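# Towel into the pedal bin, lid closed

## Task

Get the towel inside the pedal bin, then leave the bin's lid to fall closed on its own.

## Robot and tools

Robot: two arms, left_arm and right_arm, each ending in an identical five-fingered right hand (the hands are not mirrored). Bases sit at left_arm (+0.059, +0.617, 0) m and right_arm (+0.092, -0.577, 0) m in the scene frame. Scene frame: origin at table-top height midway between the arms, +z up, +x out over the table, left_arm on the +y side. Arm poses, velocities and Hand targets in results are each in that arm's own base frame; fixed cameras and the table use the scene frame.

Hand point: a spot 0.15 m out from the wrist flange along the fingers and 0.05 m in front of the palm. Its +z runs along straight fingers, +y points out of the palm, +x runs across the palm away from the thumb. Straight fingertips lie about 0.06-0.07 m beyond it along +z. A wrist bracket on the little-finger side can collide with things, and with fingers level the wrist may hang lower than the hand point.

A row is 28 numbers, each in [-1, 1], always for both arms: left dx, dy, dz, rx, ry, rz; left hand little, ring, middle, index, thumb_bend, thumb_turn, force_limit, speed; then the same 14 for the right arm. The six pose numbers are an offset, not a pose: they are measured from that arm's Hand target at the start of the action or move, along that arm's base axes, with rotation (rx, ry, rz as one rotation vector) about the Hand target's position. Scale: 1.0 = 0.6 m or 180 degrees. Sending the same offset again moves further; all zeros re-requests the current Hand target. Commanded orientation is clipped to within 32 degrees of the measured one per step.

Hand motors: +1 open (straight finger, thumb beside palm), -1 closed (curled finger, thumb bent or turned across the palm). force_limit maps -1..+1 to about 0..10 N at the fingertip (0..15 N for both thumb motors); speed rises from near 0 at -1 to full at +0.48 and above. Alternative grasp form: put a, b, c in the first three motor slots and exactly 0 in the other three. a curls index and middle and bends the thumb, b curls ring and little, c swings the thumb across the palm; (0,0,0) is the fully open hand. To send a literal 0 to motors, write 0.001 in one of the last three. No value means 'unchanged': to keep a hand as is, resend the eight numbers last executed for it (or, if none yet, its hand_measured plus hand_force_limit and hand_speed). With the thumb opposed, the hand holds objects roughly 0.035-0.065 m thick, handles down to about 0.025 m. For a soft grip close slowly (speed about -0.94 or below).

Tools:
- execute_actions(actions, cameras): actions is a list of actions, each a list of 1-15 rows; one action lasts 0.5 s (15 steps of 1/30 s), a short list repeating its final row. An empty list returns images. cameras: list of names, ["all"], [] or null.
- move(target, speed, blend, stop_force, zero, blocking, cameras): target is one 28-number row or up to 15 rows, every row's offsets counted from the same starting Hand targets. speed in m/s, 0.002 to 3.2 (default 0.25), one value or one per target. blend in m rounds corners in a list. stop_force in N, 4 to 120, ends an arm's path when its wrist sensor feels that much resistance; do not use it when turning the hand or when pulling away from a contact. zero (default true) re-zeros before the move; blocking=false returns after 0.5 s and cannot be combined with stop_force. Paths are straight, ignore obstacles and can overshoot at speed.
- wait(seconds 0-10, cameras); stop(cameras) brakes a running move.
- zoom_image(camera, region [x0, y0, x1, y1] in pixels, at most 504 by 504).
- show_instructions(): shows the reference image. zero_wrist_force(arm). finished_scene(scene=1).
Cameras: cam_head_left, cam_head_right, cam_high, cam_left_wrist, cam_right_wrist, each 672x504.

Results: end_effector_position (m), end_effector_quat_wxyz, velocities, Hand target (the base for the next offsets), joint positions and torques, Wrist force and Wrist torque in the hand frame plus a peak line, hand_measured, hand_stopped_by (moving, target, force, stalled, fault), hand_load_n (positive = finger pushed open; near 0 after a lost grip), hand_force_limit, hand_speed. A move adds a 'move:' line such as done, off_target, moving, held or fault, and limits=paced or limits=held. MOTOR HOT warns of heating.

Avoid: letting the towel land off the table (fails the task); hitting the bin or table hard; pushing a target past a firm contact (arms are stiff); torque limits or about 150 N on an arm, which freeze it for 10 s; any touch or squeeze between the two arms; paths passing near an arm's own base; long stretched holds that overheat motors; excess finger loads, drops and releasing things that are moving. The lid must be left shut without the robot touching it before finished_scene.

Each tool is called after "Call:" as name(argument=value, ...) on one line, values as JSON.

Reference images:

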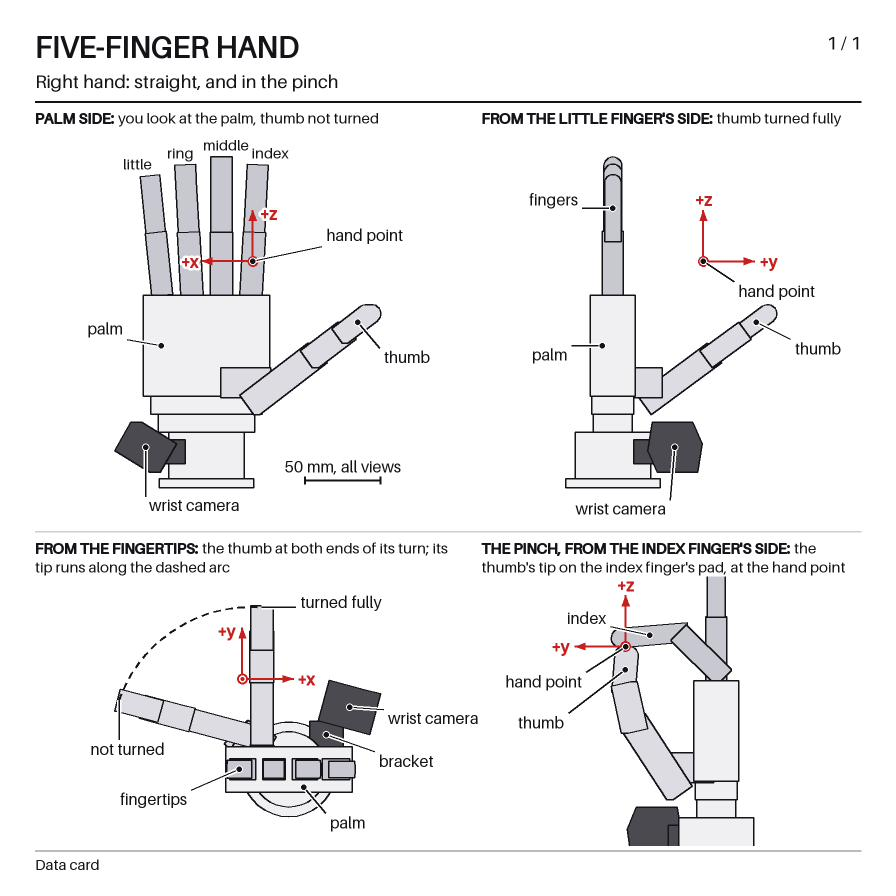

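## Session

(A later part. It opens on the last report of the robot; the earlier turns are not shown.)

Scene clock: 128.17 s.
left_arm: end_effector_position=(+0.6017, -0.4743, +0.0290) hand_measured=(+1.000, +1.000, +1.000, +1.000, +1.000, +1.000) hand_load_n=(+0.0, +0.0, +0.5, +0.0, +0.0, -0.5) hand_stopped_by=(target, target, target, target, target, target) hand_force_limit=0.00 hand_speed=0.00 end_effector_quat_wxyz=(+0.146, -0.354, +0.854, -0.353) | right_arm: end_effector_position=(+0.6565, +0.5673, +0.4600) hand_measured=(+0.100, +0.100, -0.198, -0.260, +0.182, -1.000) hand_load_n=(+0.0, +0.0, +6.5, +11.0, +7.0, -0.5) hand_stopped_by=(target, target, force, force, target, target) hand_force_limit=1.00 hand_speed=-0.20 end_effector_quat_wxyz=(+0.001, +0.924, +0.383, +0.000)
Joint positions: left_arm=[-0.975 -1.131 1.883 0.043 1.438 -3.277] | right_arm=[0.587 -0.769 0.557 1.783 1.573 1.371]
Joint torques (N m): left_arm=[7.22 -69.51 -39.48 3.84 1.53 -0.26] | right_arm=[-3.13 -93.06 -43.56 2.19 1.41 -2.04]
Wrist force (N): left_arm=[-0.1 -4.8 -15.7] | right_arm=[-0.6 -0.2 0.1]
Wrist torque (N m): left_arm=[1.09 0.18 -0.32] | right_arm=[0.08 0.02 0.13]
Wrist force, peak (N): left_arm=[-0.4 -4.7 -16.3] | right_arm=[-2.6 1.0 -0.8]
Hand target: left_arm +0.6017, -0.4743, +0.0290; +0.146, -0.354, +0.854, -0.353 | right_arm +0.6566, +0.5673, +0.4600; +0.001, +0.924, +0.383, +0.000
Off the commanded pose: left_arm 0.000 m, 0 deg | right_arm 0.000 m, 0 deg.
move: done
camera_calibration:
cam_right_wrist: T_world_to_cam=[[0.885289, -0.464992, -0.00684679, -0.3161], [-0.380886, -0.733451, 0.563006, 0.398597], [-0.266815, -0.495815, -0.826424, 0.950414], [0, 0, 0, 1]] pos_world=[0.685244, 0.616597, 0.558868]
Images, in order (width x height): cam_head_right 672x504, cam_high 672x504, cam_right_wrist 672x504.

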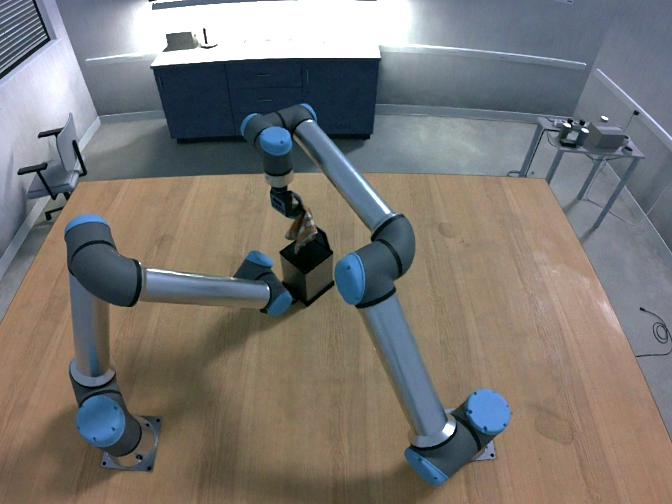

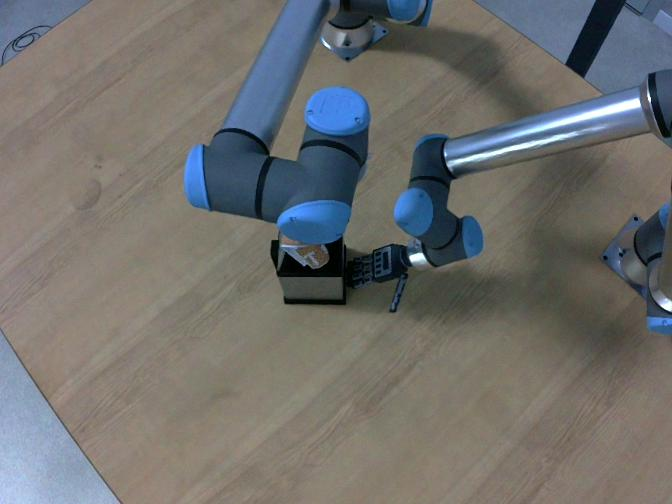

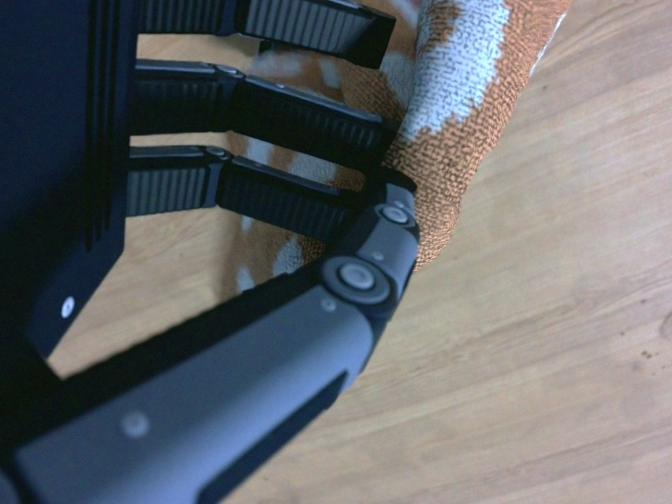

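Call:
move(target=[[0,0,0,0,0,0,0,0,0,0,0,0,0,0,-0.03,-0.03,0,0,0,0,0.1,0.1,-0.3,-0.28,0.18,-1,1,-0.2],[0,0,0,0,0,0,0,0,0,0,0,0,0,0,-0.03,-0.03,-0.18,0,0,0,0.1,0.1,-0.3,-0.28,0.18,-1,1,-0.2]], speed=[0.1,0.15], cameras=["cam_high","cam_head_right","cam_right_wrist"])

Call:
zoom_image(camera="cam_high", region=[230, 150, 390, 310])

Call:
zoom_image(camera="cam_head_right", region=[230, 150, 410, 330])

Scene clock: 133.07 s.
left_arm: end_effector_position=(+0.6017, -0.4743, +0.0290) hand_measured=(+1.000, +1.000, +1.000, +1.000, +1.000, +1.000) hand_load_n=(+0.0, +0.0, +0.5, +0.0, +0.0, -0.5) hand_stopped_by=(target, target, target, target, target, target) hand_force_limit=0.00 hand_speed=0.00 end_effector_quat_wxyz=(+0.146, -0.354, +0.854, -0.353) | right_arm: end_effector_position=(+0.6386, +0.5493, +0.3521) hand_measured=(+0.100, +0.100, -0.198, -0.260, +0.182, -1.000) hand_load_n=(+0.5, +0.0, +6.5, +10.5, +6.5, -1.0) hand_stopped_by=(target, target, force, force, target, target) hand_force_limit=1.00 hand_speed=-0.20 end_effector_quat_wxyz=(+0.001, +0.924, +0.383, +0.000)
Joint positions: left_arm=[-0.975 -1.131 1.883 0.043 1.438 -3.277] | right_arm=[0.581 -0.855 0.897 1.53 1.573 1.365]
Joint torques (N m): left_arm=[6.3 -71.11 -38.47 3.38 1.49 -0.27] | right_arm=[12.71 -109.15 -31.8 4.96 -1.51 -2.17]
Wrist force (N): left_arm=[-0.3 -5.3 -15.5] | right_arm=[-0.7 -0.2 0.2]
Wrist torque (N m): left_arm=[1.02 0.18 -0.33] | right_arm=[0.04 0.03 0.13]
Wrist force, peak (N): left_arm=[-0.6 -5.3 -16.1] | right_arm=[-1.3 -0.4 -2.2]
Hand target: left_arm +0.6017, -0.4743, +0.0290; +0.146, -0.354, +0.854, -0.353 | right_arm +0.6386, +0.5493, +0.3520; +0.001, +0.924, +0.383, +0.000
Off the commanded pose: left_arm 0.000 m, 0 deg | right_arm 0.000 m, 0 deg.
move: done
camera_calibration:
cam_right_wrist: T_world_to_cam=[[0.8853, -0.46497, -0.0068082, -0.309312], [-0.380852, -0.733386, 0.563113, 0.439234], [-0.266824, -0.495931, -0.826352, 0.847475], [0, 0, 0, 1]] pos_world=[0.667244, 0.598597, 0.450869]
Images, in order (width x height): cam_head_right 672x504, cam_high 672x504, cam_right_wrist 672x504.

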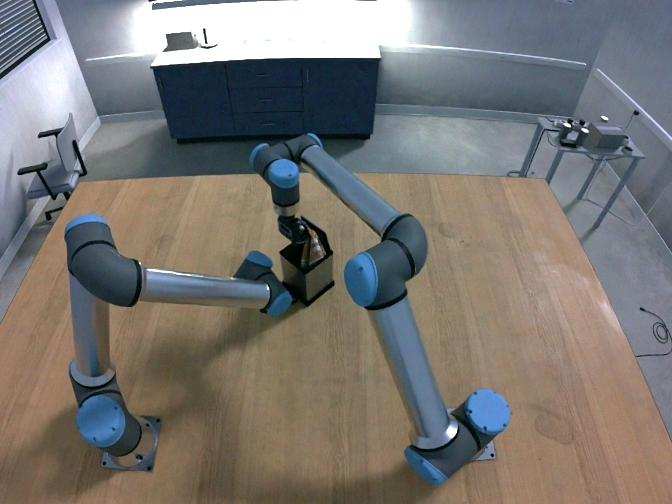

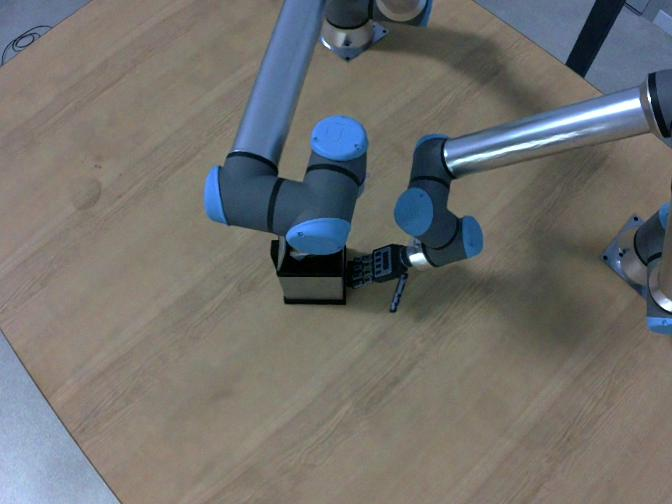

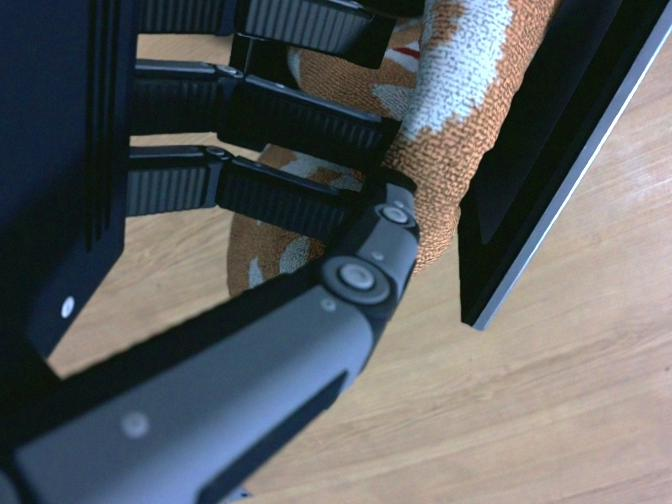

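Scaled by 3.150 from the camera's 672x504 image, which has a finer 960x720 frame.

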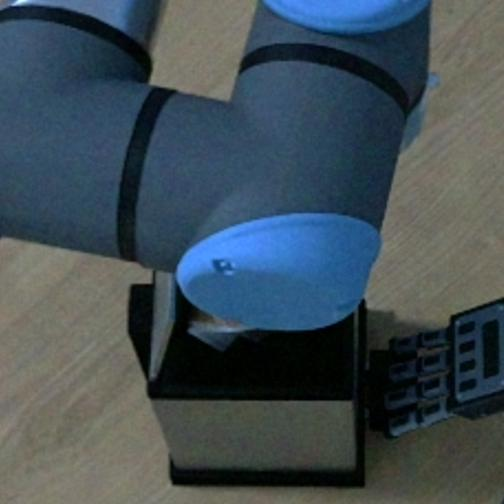

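Scaled by 2.800 from the camera's 672x504 image, which has a finer 960x720 frame.

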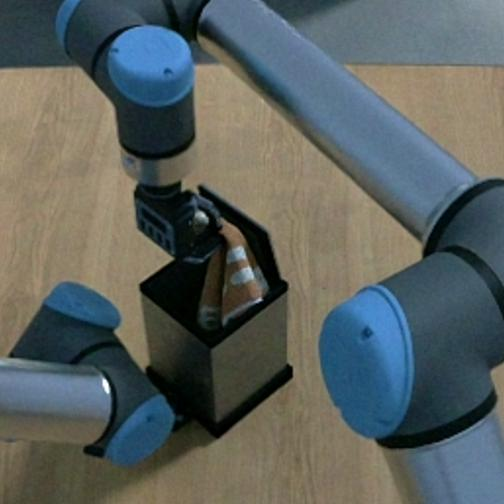

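Call:
move(target=[0,0,0,0,0,0,0,0,0,0,0,0,0,0,-0.014,0.014,-0.137,0,0,0,0.1,0.1,-0.3,-0.28,0.18,-1,1,-0.2], speed=0.12, cameras=["cam_high","cam_head_right","cam_right_wrist"])

Call:
zoom_image(camera="cam_high", region=[230, 150, 390, 310])

Call:
zoom_image(camera="cam_head_right", region=[230, 150, 410, 330])

Scene clock: 138.10 s.
left_arm: end_effector_position=(+0.6017, -0.4743, +0.0290) hand_measured=(+1.000, +1.000, +1.000, +1.000, +1.000, +1.000) hand_load_n=(+0.0, +0.0, +0.5, +0.0, +0.0, -0.5) hand_stopped_by=(target, target, target, target, target, target) hand_force_limit=0.00 hand_speed=0.00 end_effector_quat_wxyz=(+0.146, -0.354, +0.854, -0.353) | right_arm: end_effector_position=(+0.6301, +0.5578, +0.2698) hand_measured=(+0.100, +0.100, -0.198, -0.260, +0.182, -1.000) hand_load_n=(+0.0, +0.0, +6.5, +10.5, +7.0, -0.5) hand_stopped_by=(target, target, force, force, target, target) hand_force_limit=1.00 hand_speed=-0.20 end_effector_quat_wxyz=(+0.001, +0.924, +0.384, +0.000)
Joint positions: left_arm=[-0.975 -1.131 1.883 0.043 1.438 -3.277] | right_arm=[0.595 -0.837 1.011 1.397 1.573 1.379]
Joint torques (N m): left_arm=[6.06 -70.21 -38.47 3.21 1.44 -0.22] | right_arm=[-10.8 -108.12 -34.84 6.99 -1.6 -1.88]
Wrist force (N): left_arm=[-0.4 -4.9 -15.7] | right_arm=[-0.7 -0.5 0.1]
Wrist torque (N m): left_arm=[1.09 0.21 -0.34] | right_arm=[0.01 0.03 -0.06]
Wrist force, peak (N): left_arm=[-0.4 -5.2 -16.2] | right_arm=[-1.0 -0.7 1.9]
Hand target: left_arm +0.6017, -0.4743, +0.0290; +0.146, -0.354, +0.854, -0.353 | right_arm +0.6302, +0.5577, +0.2698; +0.001, +0.924, +0.383, +0.000
Off the commanded pose: left_arm 0.000 m, 0 deg | right_arm 0.000 m, 0 deg.
move: done
camera_calibration:
cam_right_wrist: T_world_to_cam=[[0.885358, -0.464861, -0.00678336, -0.298597], [-0.3808, -0.733473, 0.563035, 0.488604], [-0.266708, -0.495904, -0.826405, 0.781451], [0, 0, 0, 1]] pos_world=[0.658844, 0.607097, 0.368669]
Images, in order (width x height): cam_head_right 672x504, cam_high 672x504, cam_right_wrist 672x504.

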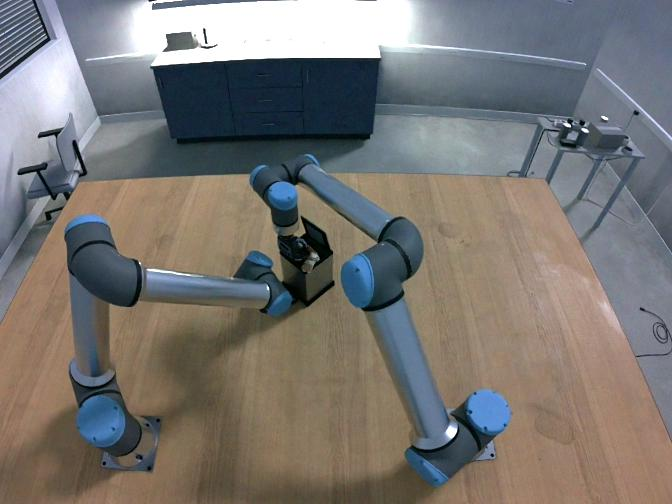

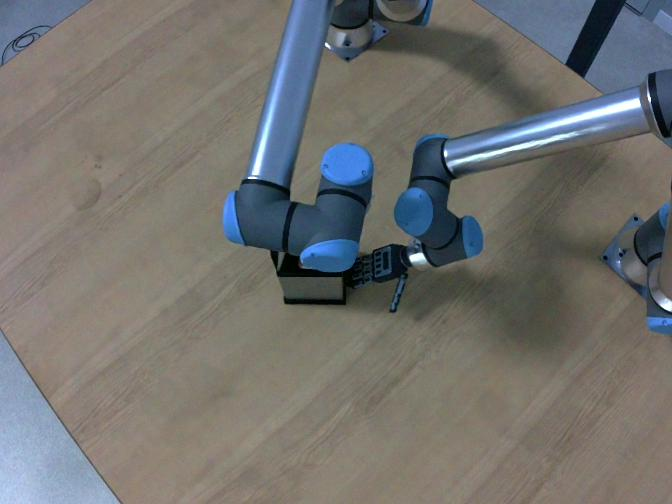

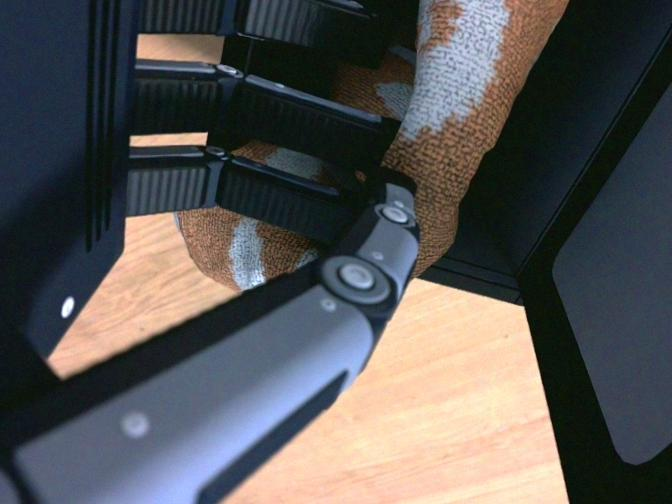

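Scaled by 3.150 from the camera's 672x504 image, which has a finer 960x720 frame.

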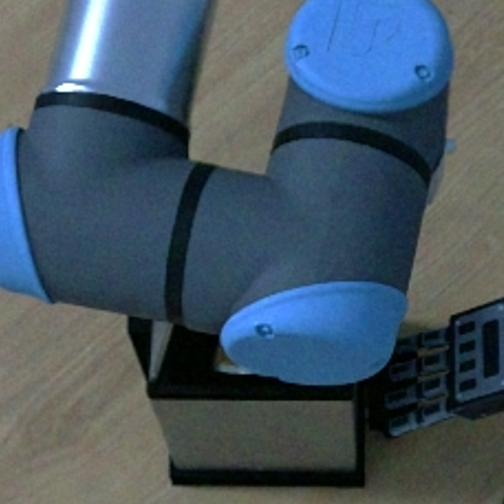

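Scaled by 2.800 from the camera's 672x504 image, which has a finer 960x720 frame.

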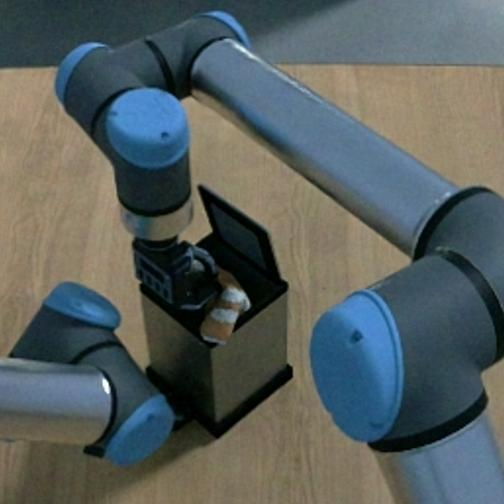

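Call:
zoom_image(camera="cam_head_right", region=[270, 210, 350, 290])

Call:
zoom_image(camera="cam_right_wrist", region=[120, 0, 624, 400])

Scaled by 6.300 from the camera's 672x504 image, which has a finer 960x720 frame.

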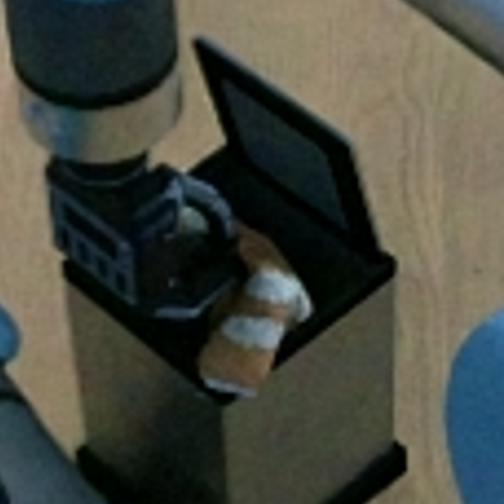

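Scaled by 1.000.

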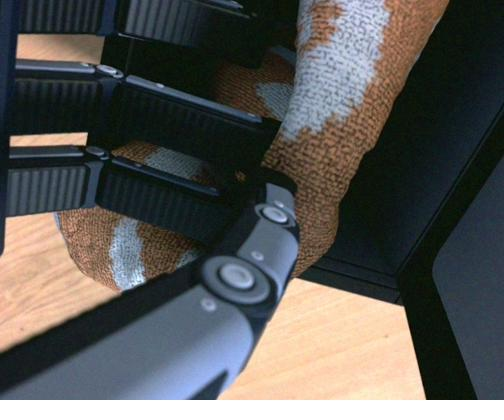

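Call:
move(target=[[0,0,0,0,0,0,0,0,0,0,0,0,0,0,0,0,0.25,0,0,0,0.1,0.1,-0.3,-0.28,0.18,-1,1,-0.2],[0,0,0,0,0,0,0,0,0,0,0,0,0,0,0.056,0.009,0.29,0,0,0,0.1,0.1,-0.3,-0.28,0.18,-1,1,-0.2]], speed=0.12, blend=[0.03,0], cameras=["cam_high","cam_head_right","cam_head_left","cam_right_wrist"])

Call:
zoom_image(camera="cam_high", region=[250, 200, 370, 310])

Call:
zoom_image(camera="cam_head_right", region=[250, 180, 370, 300])

Scene clock: 143.23 s.
left_arm: end_effector_position=(+0.6017, -0.4743, +0.0290) hand_measured=(+1.000, +1.000, +1.000, +1.000, +1.000, +1.000) hand_load_n=(-0.5, -0.5, +0.5, +0.0, +0.0, -0.5) hand_stopped_by=(target, target, target, target, target, target) hand_force_limit=0.00 hand_speed=0.00 end_effector_quat_wxyz=(+0.146, -0.354, +0.854, -0.353) | right_arm: end_effector_position=(+0.6638, +0.5630, +0.4438) hand_measured=(+0.100, +0.100, -0.198, -0.260, +0.182, -1.000) hand_load_n=(+0.0, +0.5, +6.5, +11.0, +7.0, -0.5) hand_stopped_by=(target, target, force, force, target, target) hand_force_limit=1.00 hand_speed=-0.20 end_effector_quat_wxyz=(+0.001, +0.924, +0.383, +0.000)
Joint positions: left_arm=[-0.975 -1.131 1.883 0.043 1.438 -3.277] | right_arm=[0.579 -0.772 0.591 1.752 1.573 1.362]
Joint torques (N m): left_arm=[5.3 -69.71 -39.54 3.66 1.54 0.02] | right_arm=[14.42 -94.26 -42.11 2.6 1.29 0.78]
Wrist force (N): left_arm=[-0.3 -4.7 -15.5] | right_arm=[-1.3 -0.2 0.0]
Wrist torque (N m): left_arm=[1.10 0.19 -0.33] | right_arm=[0.08 0.11 0.10]
Wrist force, peak (N): left_arm=[-0.4 -5.2 -16.1] | right_arm=[-0.8 -0.5 2.4]
Hand target: left_arm +0.6017, -0.4743, +0.0290; +0.146, -0.354, +0.854, -0.353 | right_arm +0.6638, +0.5631, +0.4438; +0.001, +0.924, +0.383, +0.000
Off the commanded pose: left_arm 0.000 m, 0 deg | right_arm 0.000 m, 0 deg.
move: done; blend cut to 0.0208 m at target 1
camera_calibration:
cam_right_wrist: T_world_to_cam=[[0.885289, -0.464992, -0.00684679, -0.324673], [-0.380886, -0.733451, 0.563006, 0.407401], [-0.266815, -0.495815, -0.826424, 0.936759], [0, 0, 0, 1]] pos_world=[0.692544, 0.612297, 0.542568]
Images, in order (width x height): cam_head_left 672x504, cam_head_right 672x504, cam_high 672x504, cam_right_wrist 672x504.

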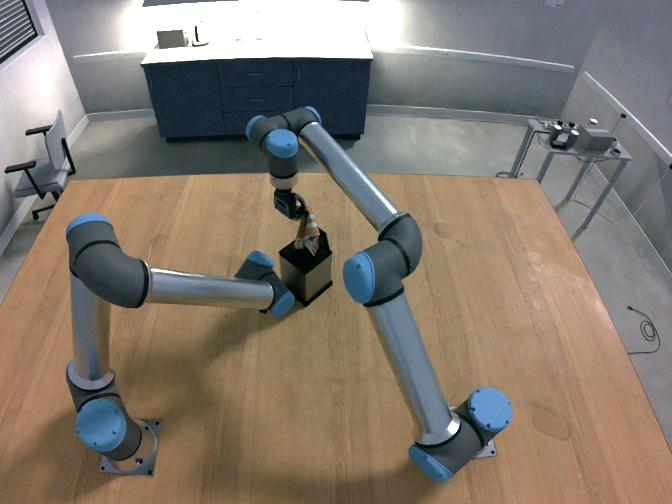

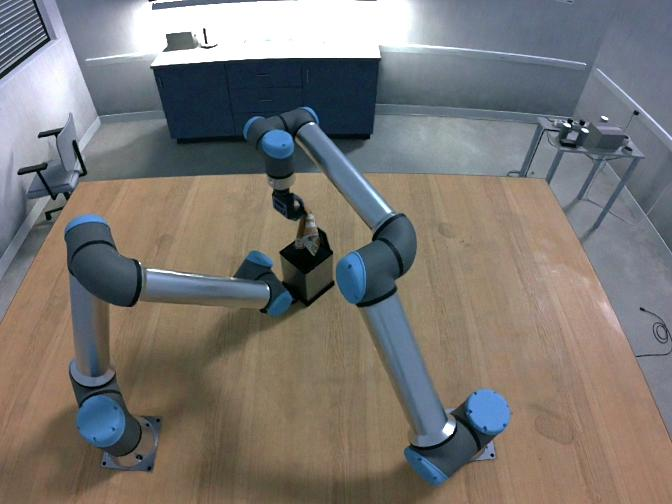

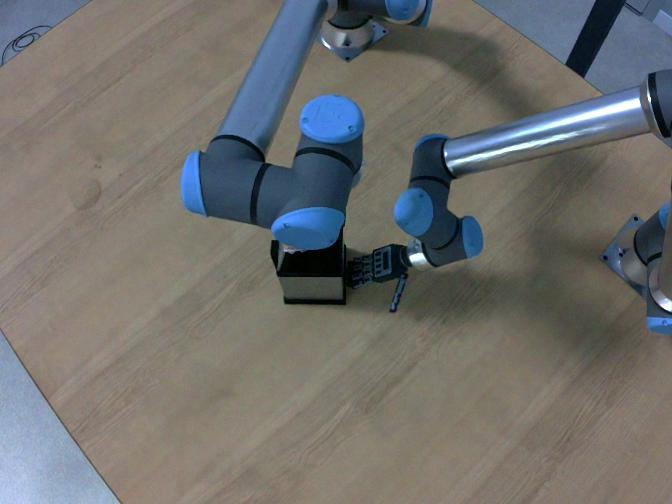

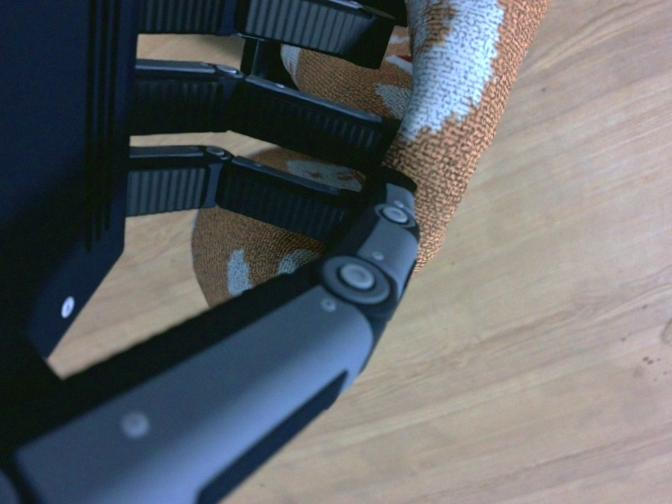

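Scaled by 4.200 from the camera's 672x504 image, which has a finer 960x720 frame.

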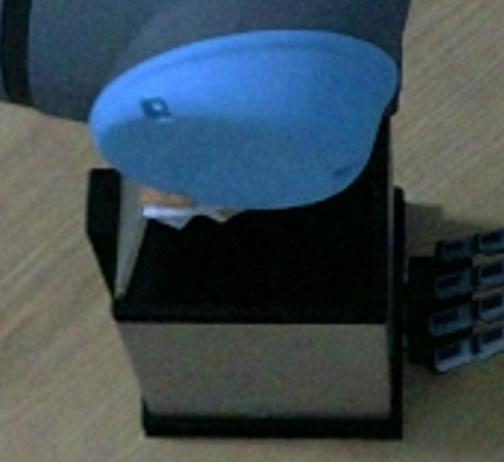

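Scaled by 4.200 from the camera's 672x504 image, which has a finer 960x720 frame.

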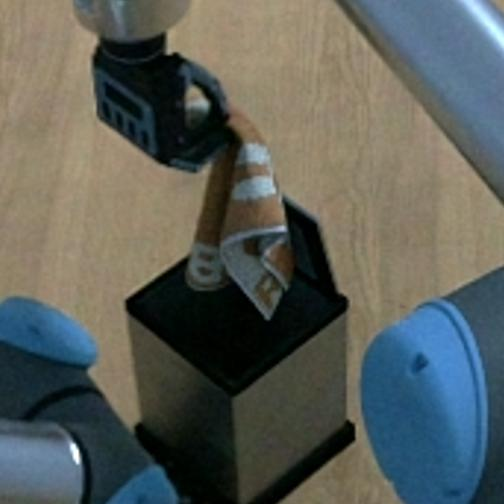

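Call:
move(target=[0,0,0,0,0,0,0,0,0,0,0,0,0,0,0.01,0.01,-0.2,0,0,0,0.1,0.1,-0.3,-0.28,0.18,-1,1,-0.2], speed=0.1, cameras=["cam_high","cam_head_right","cam_right_wrist"])

Call:
zoom_image(camera="cam_high", region=[250, 200, 370, 310])

Call:
zoom_image(camera="cam_head_right", region=[250, 190, 370, 310])

Scene clock: 146.77 s.
left_arm: end_effector_position=(+0.6017, -0.4743, +0.0290) hand_measured=(+1.000, +1.000, +1.000, +1.000, +1.000, +1.000) hand_load_n=(+0.0, +0.0, +0.5, -0.5, +0.0, +0.0) hand_stopped_by=(target, target, target, target, target, target) hand_force_limit=0.00 hand_speed=0.00 end_effector_quat_wxyz=(+0.146, -0.354, +0.854, -0.353) | right_arm: end_effector_position=(+0.6698, +0.5691, +0.3238) hand_measured=(+0.100, +0.100, -0.198, -0.260, +0.182, -1.000) hand_load_n=(+0.0, +0.0, +6.5, +10.5, +6.5, -0.5) hand_stopped_by=(target, target, force, force, target, target) hand_force_limit=1.00 hand_speed=-0.20 end_effector_quat_wxyz=(+0.001, +0.924, +0.383, +0.000) end_effector_velocity=(-0.001, +0.000, +0.001) end_effector_angular_velocity=(-0.002, +0.004, -0.002)
Joint positions: left_arm=[-0.975 -1.131 1.883 0.043 1.438 -3.277] | right_arm=[0.581 -0.773 0.803 1.54 1.573 1.364]
Joint velocities: left_arm=[within noise] | right_arm=[0 0.001 -0.003 0.006 -0.001 0.002]
Joint torques (N m): left_arm=[4.9 -69.43 -38.52 3.34 1.41 0.04] | right_arm=[10.68 -115.68 -44.37 8.54 0.15 0.6]
Wrist force (N): left_arm=[-0.3 -4.8 -15.6] | right_arm=[-0.5 -0.7 -0.2]
Wrist torque (N m): left_arm=[1.07 0.21 -0.34] | right_arm=[0.01 0.01 0.12]
Wrist force, peak (N): left_arm=[-0.6 -4.8 -16.4] | right_arm=[-1.4 -0.2 -1.8]
Hand target: left_arm +0.6017, -0.4743, +0.0290; +0.146, -0.354, +0.854, -0.353 | right_arm +0.6698, +0.5691, +0.3238; +0.001, +0.924, +0.383, +0.000
Off the commanded pose: left_arm 0.000 m, 0 deg | right_arm 0.000 m, 0 deg.
move: done
camera_calibration:
cam_right_wrist: T_world_to_cam=[[0.885312, -0.464948, -0.00677316, -0.327956], [-0.380897, -0.733469, 0.562975, 0.481715], [-0.266722, -0.495828, -0.826447, 0.842139], [0, 0, 0, 1]] pos_world=[0.698444, 0.618397, 0.422568]
Images, in order (width x height): cam_head_right 672x504, cam_high 672x504, cam_right_wrist 672x504.

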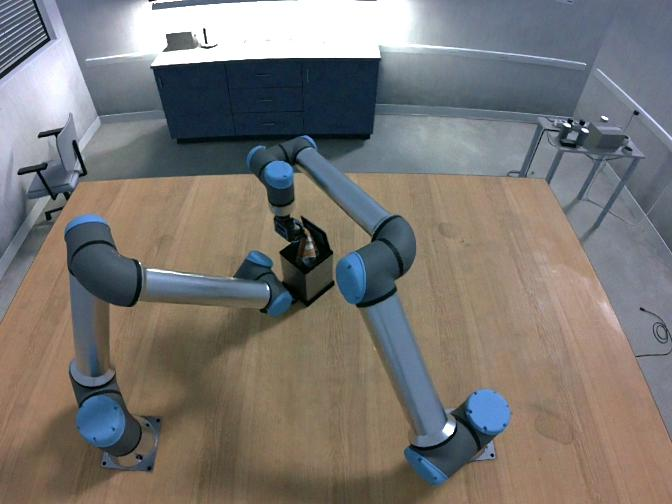

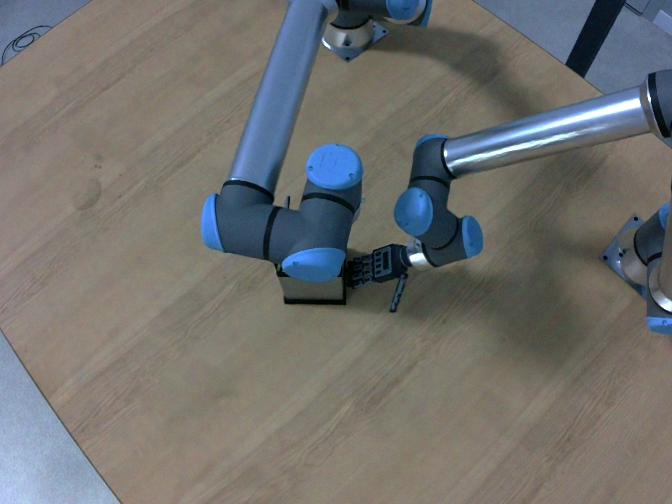

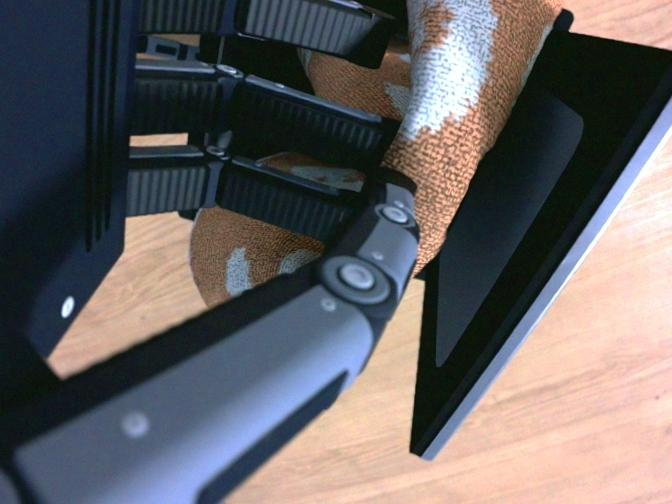

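Scaled by 4.200 from the camera's 672x504 image, which has a finer 960x720 frame.

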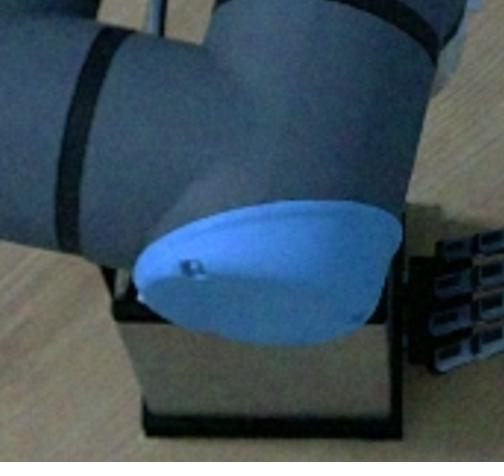

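Scaled by 4.200 from the camera's 672x504 image, which has a finer 960x720 frame.

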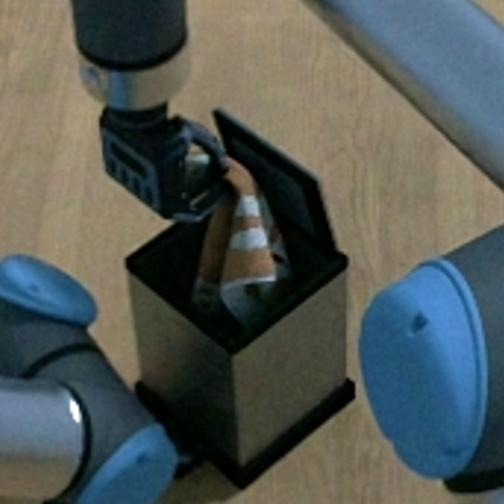

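Call:
move(target=[0,0,0,0,0,0,0,0,0,0,0,0,0,0,-0.005,0.005,-0.09,0,0,0,0.1,0.1,-0.3,-0.28,0.18,-1,1,-0.2], speed=0.1, cameras=["cam_high","cam_head_right","cam_right_wrist"])

Call:
zoom_image(camera="cam_head_right", region=[250, 190, 370, 310])

Scene clock: 148.43 s.
left_arm: end_effector_position=(+0.6017, -0.4743, +0.0290) hand_measured=(+1.000, +1.000, +1.000, +1.000, +1.000, +1.000) hand_load_n=(+0.0, +0.0, +0.5, +0.0, +0.0, +0.0) hand_stopped_by=(target, target, target, target, target, target) hand_force_limit=0.00 hand_speed=0.00 end_effector_quat_wxyz=(+0.146, -0.354, +0.854, -0.353) | right_arm: end_effector_position=(+0.6667, +0.5722, +0.2698) hand_measured=(+0.100, +0.100, -0.198, -0.260, +0.182, -1.000) hand_load_n=(+0.0, +0.0, +6.5, +11.0, +7.0, -0.5) hand_stopped_by=(target, target, force, force, target, target) hand_force_limit=1.00 hand_speed=-0.20 end_effector_quat_wxyz=(+0.001, +0.924, +0.383, +0.000)
Joint positions: left_arm=[-0.975 -1.131 1.883 0.043 1.438 -3.277] | right_arm=[0.585 -0.764 0.883 1.452 1.573 1.369]
Joint torques (N m): left_arm=[4.11 -69.77 -38.78 3.27 1.14 0.07] | right_arm=[-2.55 -117.21 -42.75 8.78 -1.52 -1.48]
Wrist force (N): left_arm=[-0.2 -4.9 -15.8] | right_arm=[-0.9 -0.4 -0.4]
Wrist torque (N m): left_arm=[1.09 0.18 -0.33] | right_arm=[0.05 0.06 0.12]
Wrist force, peak (N): left_arm=[-0.7 -5.3 -16.0] | right_arm=[-0.8 -0.7 1.4]
Hand target: left_arm +0.6017, -0.4743, +0.0290; +0.146, -0.354, +0.854, -0.353 | right_arm +0.6668, +0.5721, +0.2698; +0.001, +0.924, +0.383, +0.000
Off the commanded pose: left_arm 0.000 m, 0 deg | right_arm 0.000 m, 0 deg.
move: done
camera_calibration:
cam_right_wrist: T_world_to_cam=[[0.885312, -0.464948, -0.00677316, -0.324225], [-0.380897, -0.733469, 0.562975, 0.513247], [-0.266722, -0.495828, -0.826447, 0.798248], [0, 0, 0, 1]] pos_world=[0.695444, 0.621497, 0.368568]
Images, in order (width x height): cam_head_right 672x504, cam_high 672x504, cam_right_wrist 672x504.

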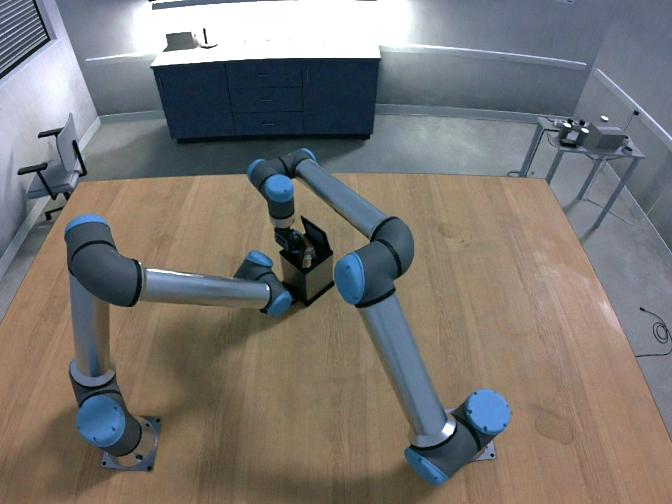

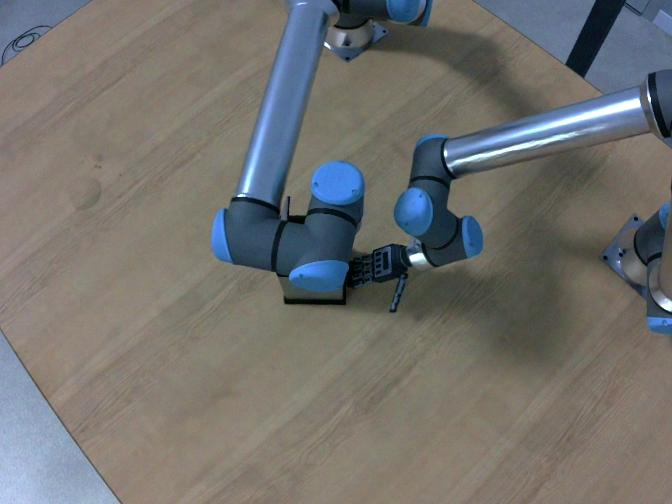

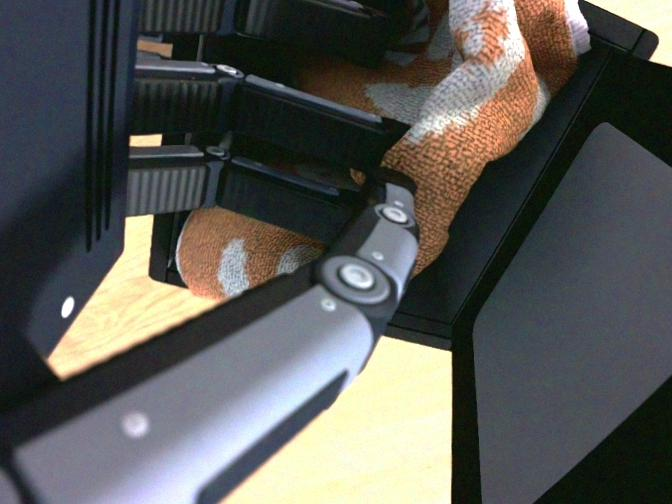

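Scaled by 4.200 from the camera's 672x504 image, which has a finer 960x720 frame.

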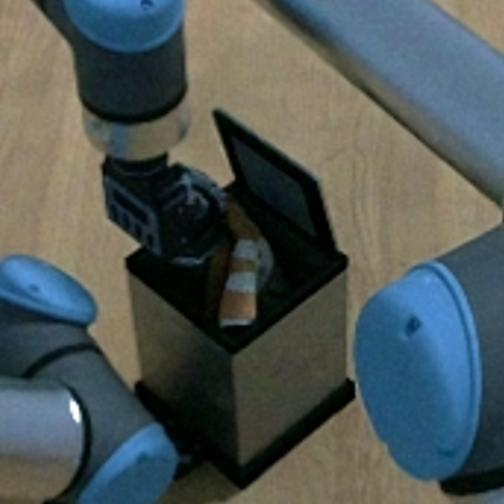

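Call:
zoom_image(camera="cam_right_wrist", region=[370, 0, 672, 260])

Call:
zoom_image(camera="cam_right_wrist", region=[120, 30, 470, 380])

Scaled by 1.669 from the camera's 672x504 image, which has a finer 960x720 frame.

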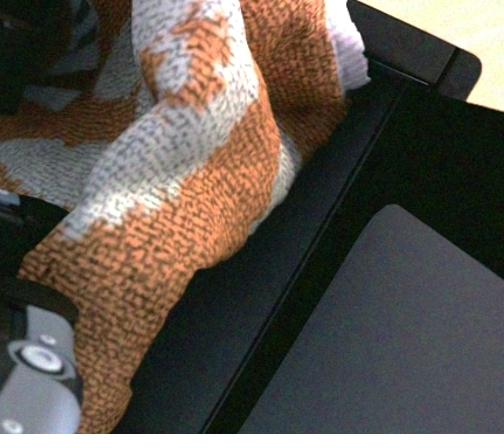

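Scaled by 1.440 from the camera's 672x504 image, which has a finer 960x720 frame.

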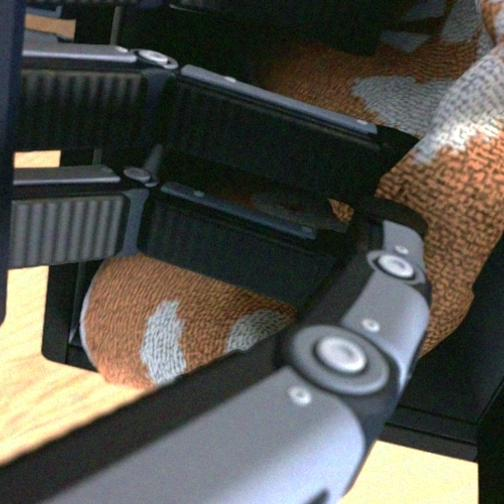

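Call:
move(target=[0,0,0,0,0,0,0,0,0,0,0,0,0,0,0,0,0,0,0,0,0.1,0.1,0.35,0.2,0.9,-1,1,-0.4], speed=0.1, cameras=["cam_high","cam_head_right","cam_right_wrist"])

Call:
zoom_image(camera="cam_head_right", region=[250, 190, 370, 310])

Scene clock: 151.97 s.
left_arm: end_effector_position=(+0.6017, -0.4743, +0.0290) hand_measured=(+1.000, +1.000, +1.000, +1.000, +1.000, +1.000) hand_load_n=(+0.0, +0.0, +0.5, +0.0, +0.0, -0.5) hand_stopped_by=(target, target, target, target, target, target) hand_force_limit=0.00 hand_speed=0.00 end_effector_quat_wxyz=(+0.146, -0.354, +0.854, -0.353) | right_arm: end_effector_position=(+0.6668, +0.5721, +0.2698) hand_measured=(+0.100, +0.100, +0.350, +0.200, +0.900, -1.000) hand_load_n=(+0.0, +0.0, +0.0, +0.0, +0.0, +0.0) hand_stopped_by=(target, target, target, target, target, target) hand_force_limit=1.00 hand_speed=-0.40 end_effector_quat_wxyz=(+0.001, +0.924, +0.383, +0.000)
Joint positions: left_arm=[-0.975 -1.131 1.883 0.043 1.438 -3.277] | right_arm=[0.585 -0.764 0.883 1.453 1.573 1.369]
Joint torques (N m): left_arm=[5.69 -69.17 -38.95 2.95 1.23 -0.1] | right_arm=[-11.68 -116.28 -33.38 8.22 -1.63 -2.09]
Wrist force (N): left_arm=[-0.5 -5.0 -15.8] | right_arm=[-0.8 -0.5 -0.6]
Wrist torque (N m): left_arm=[1.10 0.22 -0.35] | right_arm=[0.03 0.05 0.12]
Wrist force, peak (N): left_arm=[-0.4 -5.1 -16.2] | right_arm=[-1.3 -0.2 -0.7]
Hand target: left_arm +0.6017, -0.4743, +0.0290; +0.146, -0.354, +0.854, -0.353 | right_arm +0.6668, +0.5721, +0.2698; +0.001, +0.924, +0.383, +0.000
Off the commanded pose: left_arm 0.000 m, 0 deg | right_arm 0.000 m, 0 deg.
move: done
camera_calibration:
cam_right_wrist: T_world_to_cam=[[0.885324, -0.464927, -0.00673458, -0.324307], [-0.380863, -0.733405, 0.563081, 0.513014], [-0.266731, -0.495944, -0.826374, 0.798333], [0, 0, 0, 1]] pos_world=[0.695444, 0.621397, 0.368669]
Images, in order (width x height): cam_head_right 672x504, cam_high 672x504, cam_right_wrist 672x504.

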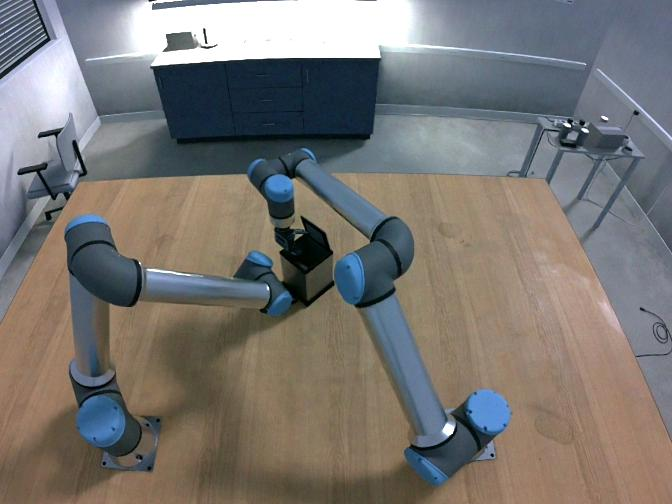

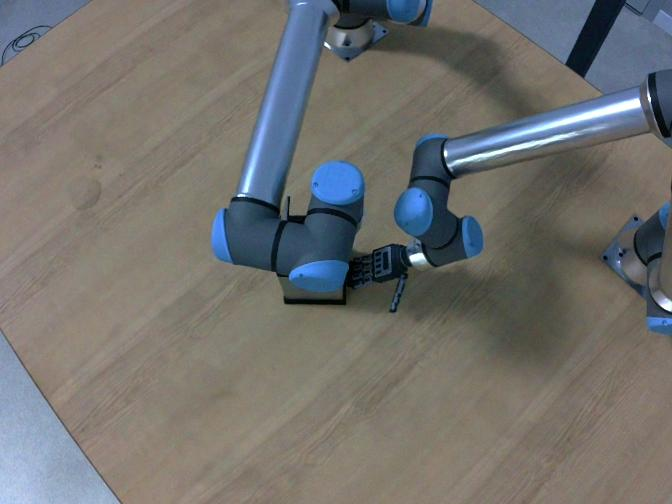

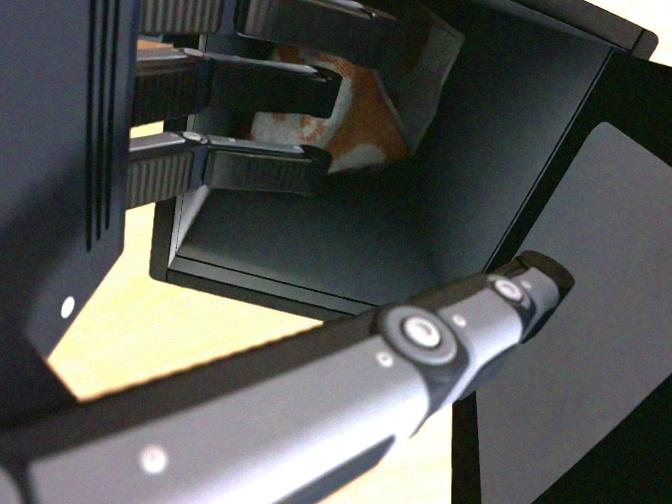

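Scaled by 4.200 from the camera's 672x504 image, which has a finer 960x720 frame.

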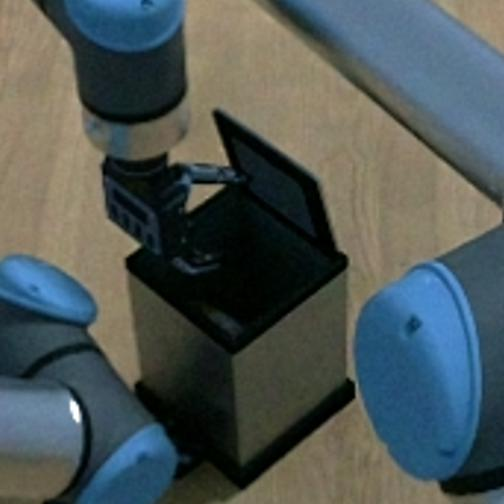

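Call:
move(target=[[0,0,0,0,0,0,0,0,0,0,0,0,0,0,0,0,0.3,0,0,0,0.1,0.1,0.35,0.2,0.9,-1,1,-0.4],[0,0,0,0,0,0,0,0,0,0,0,0,0,0,-0.115,-0.125,0.3,0,0,0,0.1,0.1,0.35,0.2,0.9,-1,1,-0.4],[0,0,0,0,0,0,0,0,0,0,0,0,0,0,-0.231,-0.392,0.3,0,0,0,0.1,0.1,0.35,0.2,0.9,-1,1,-0.4],[0,0,0.09,0,0,0,0,0,0,0,0,0,0,0,-0.231,-0.392,0.3,0,0,0,0.1,0.1,0.35,0.2,0.9,-1,1,-0.4]], speed=[0.25,0.25,0.3,0.022], blend=[0.02,0.03,0,0], cameras=["cam_high","cam_head_right"])

Call:
zoom_image(camera="cam_high", region=[250, 180, 410, 320])

Scene clock: 159.47 s.
left_arm: end_effector_position=(+0.6018, -0.4744, +0.0832) hand_measured=(+1.000, +1.000, +1.000, +1.000, +1.000, +1.000) hand_load_n=(+0.0, +0.0, +0.0, +0.0, +0.0, +0.0) hand_stopped_by=(target, target, target, target, target, target) hand_force_limit=0.00 hand_speed=0.00 end_effector_quat_wxyz=(+0.146, -0.354, +0.854, -0.353) | right_arm: end_effector_position=(+0.5282, +0.3369, +0.4498) hand_measured=(+0.100, +0.100, +0.350, +0.200, +0.900, -1.000) hand_load_n=(+0.0, +0.0, +0.0, +0.0, +0.0, +0.0) hand_stopped_by=(target, target, target, target, target, target) hand_force_limit=1.00 hand_speed=-0.40 end_effector_quat_wxyz=(+0.001, +0.924, +0.383, +0.000)
Joint positions: left_arm=[-0.975 -1.191 1.852 0.134 1.438 -3.277] | right_arm=[0.397 -1.283 1.373 1.481 1.573 1.181]
Joint torques (N m): left_arm=[4.5 -50.6 -30.28 0.07 0.85 1.04] | right_arm=[-16.53 -77.91 -30.19 8.55 1.55 -2.11]
Wrist force (N): left_arm=[-0.5 -0.7 0.2] | right_arm=[-1.0 -0.5 -0.6]
Wrist torque (N m): left_arm=[-0.06 -0.11 -0.26] | right_arm=[0.06 0.06 0.12]
Wrist force, peak (N): left_arm=[-0.5 -5.1 -16.3] | right_arm=[-3.8 0.2 -0.4]
Hand target: left_arm +0.6017, -0.4743, +0.0830; +0.146, -0.354, +0.854, -0.353 | right_arm +0.5282, +0.3369, +0.4498; +0.001, +0.924, +0.383, +0.000
Off the commanded pose: left_arm 0.000 m, 0 deg | right_arm 0.000 m, 0 deg.
move: done
Images, in order (width x height): cam_head_right 672x504, cam_high 672x504.

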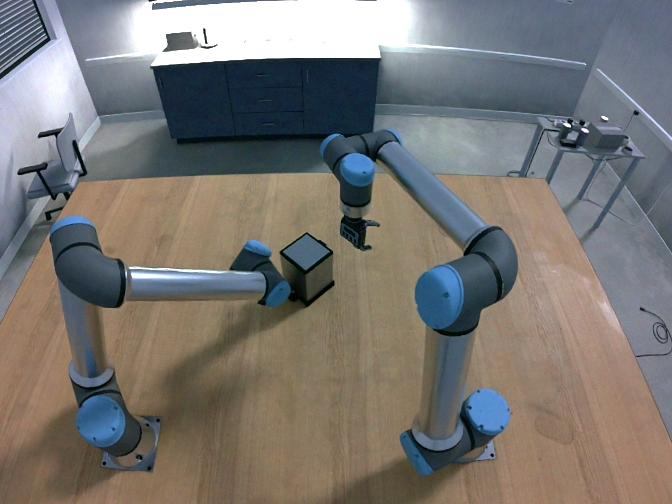

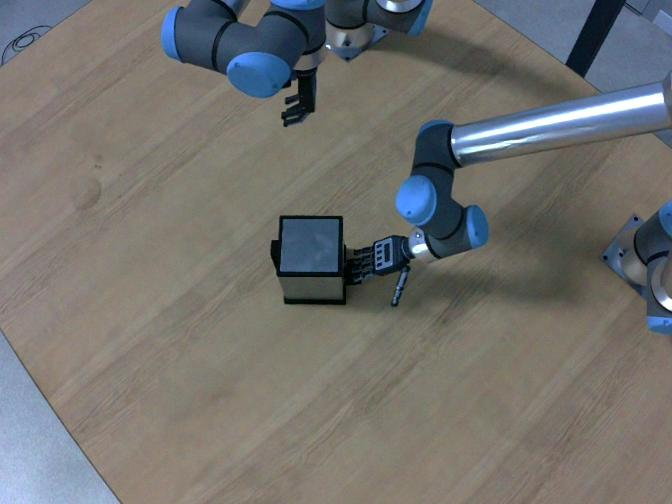

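Scaled by 3.150 from the camera's 672x504 image, which has a finer 960x720 frame.

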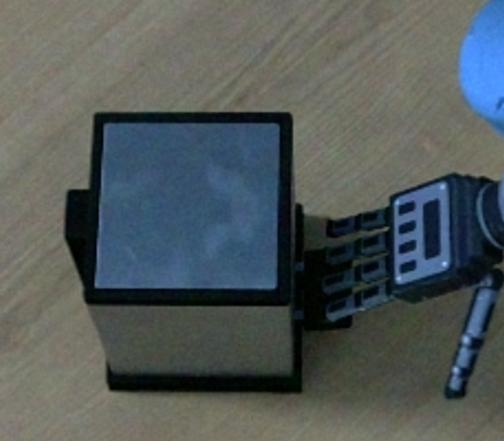

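Call:
finished_scene()

The scene is finished: the task was done.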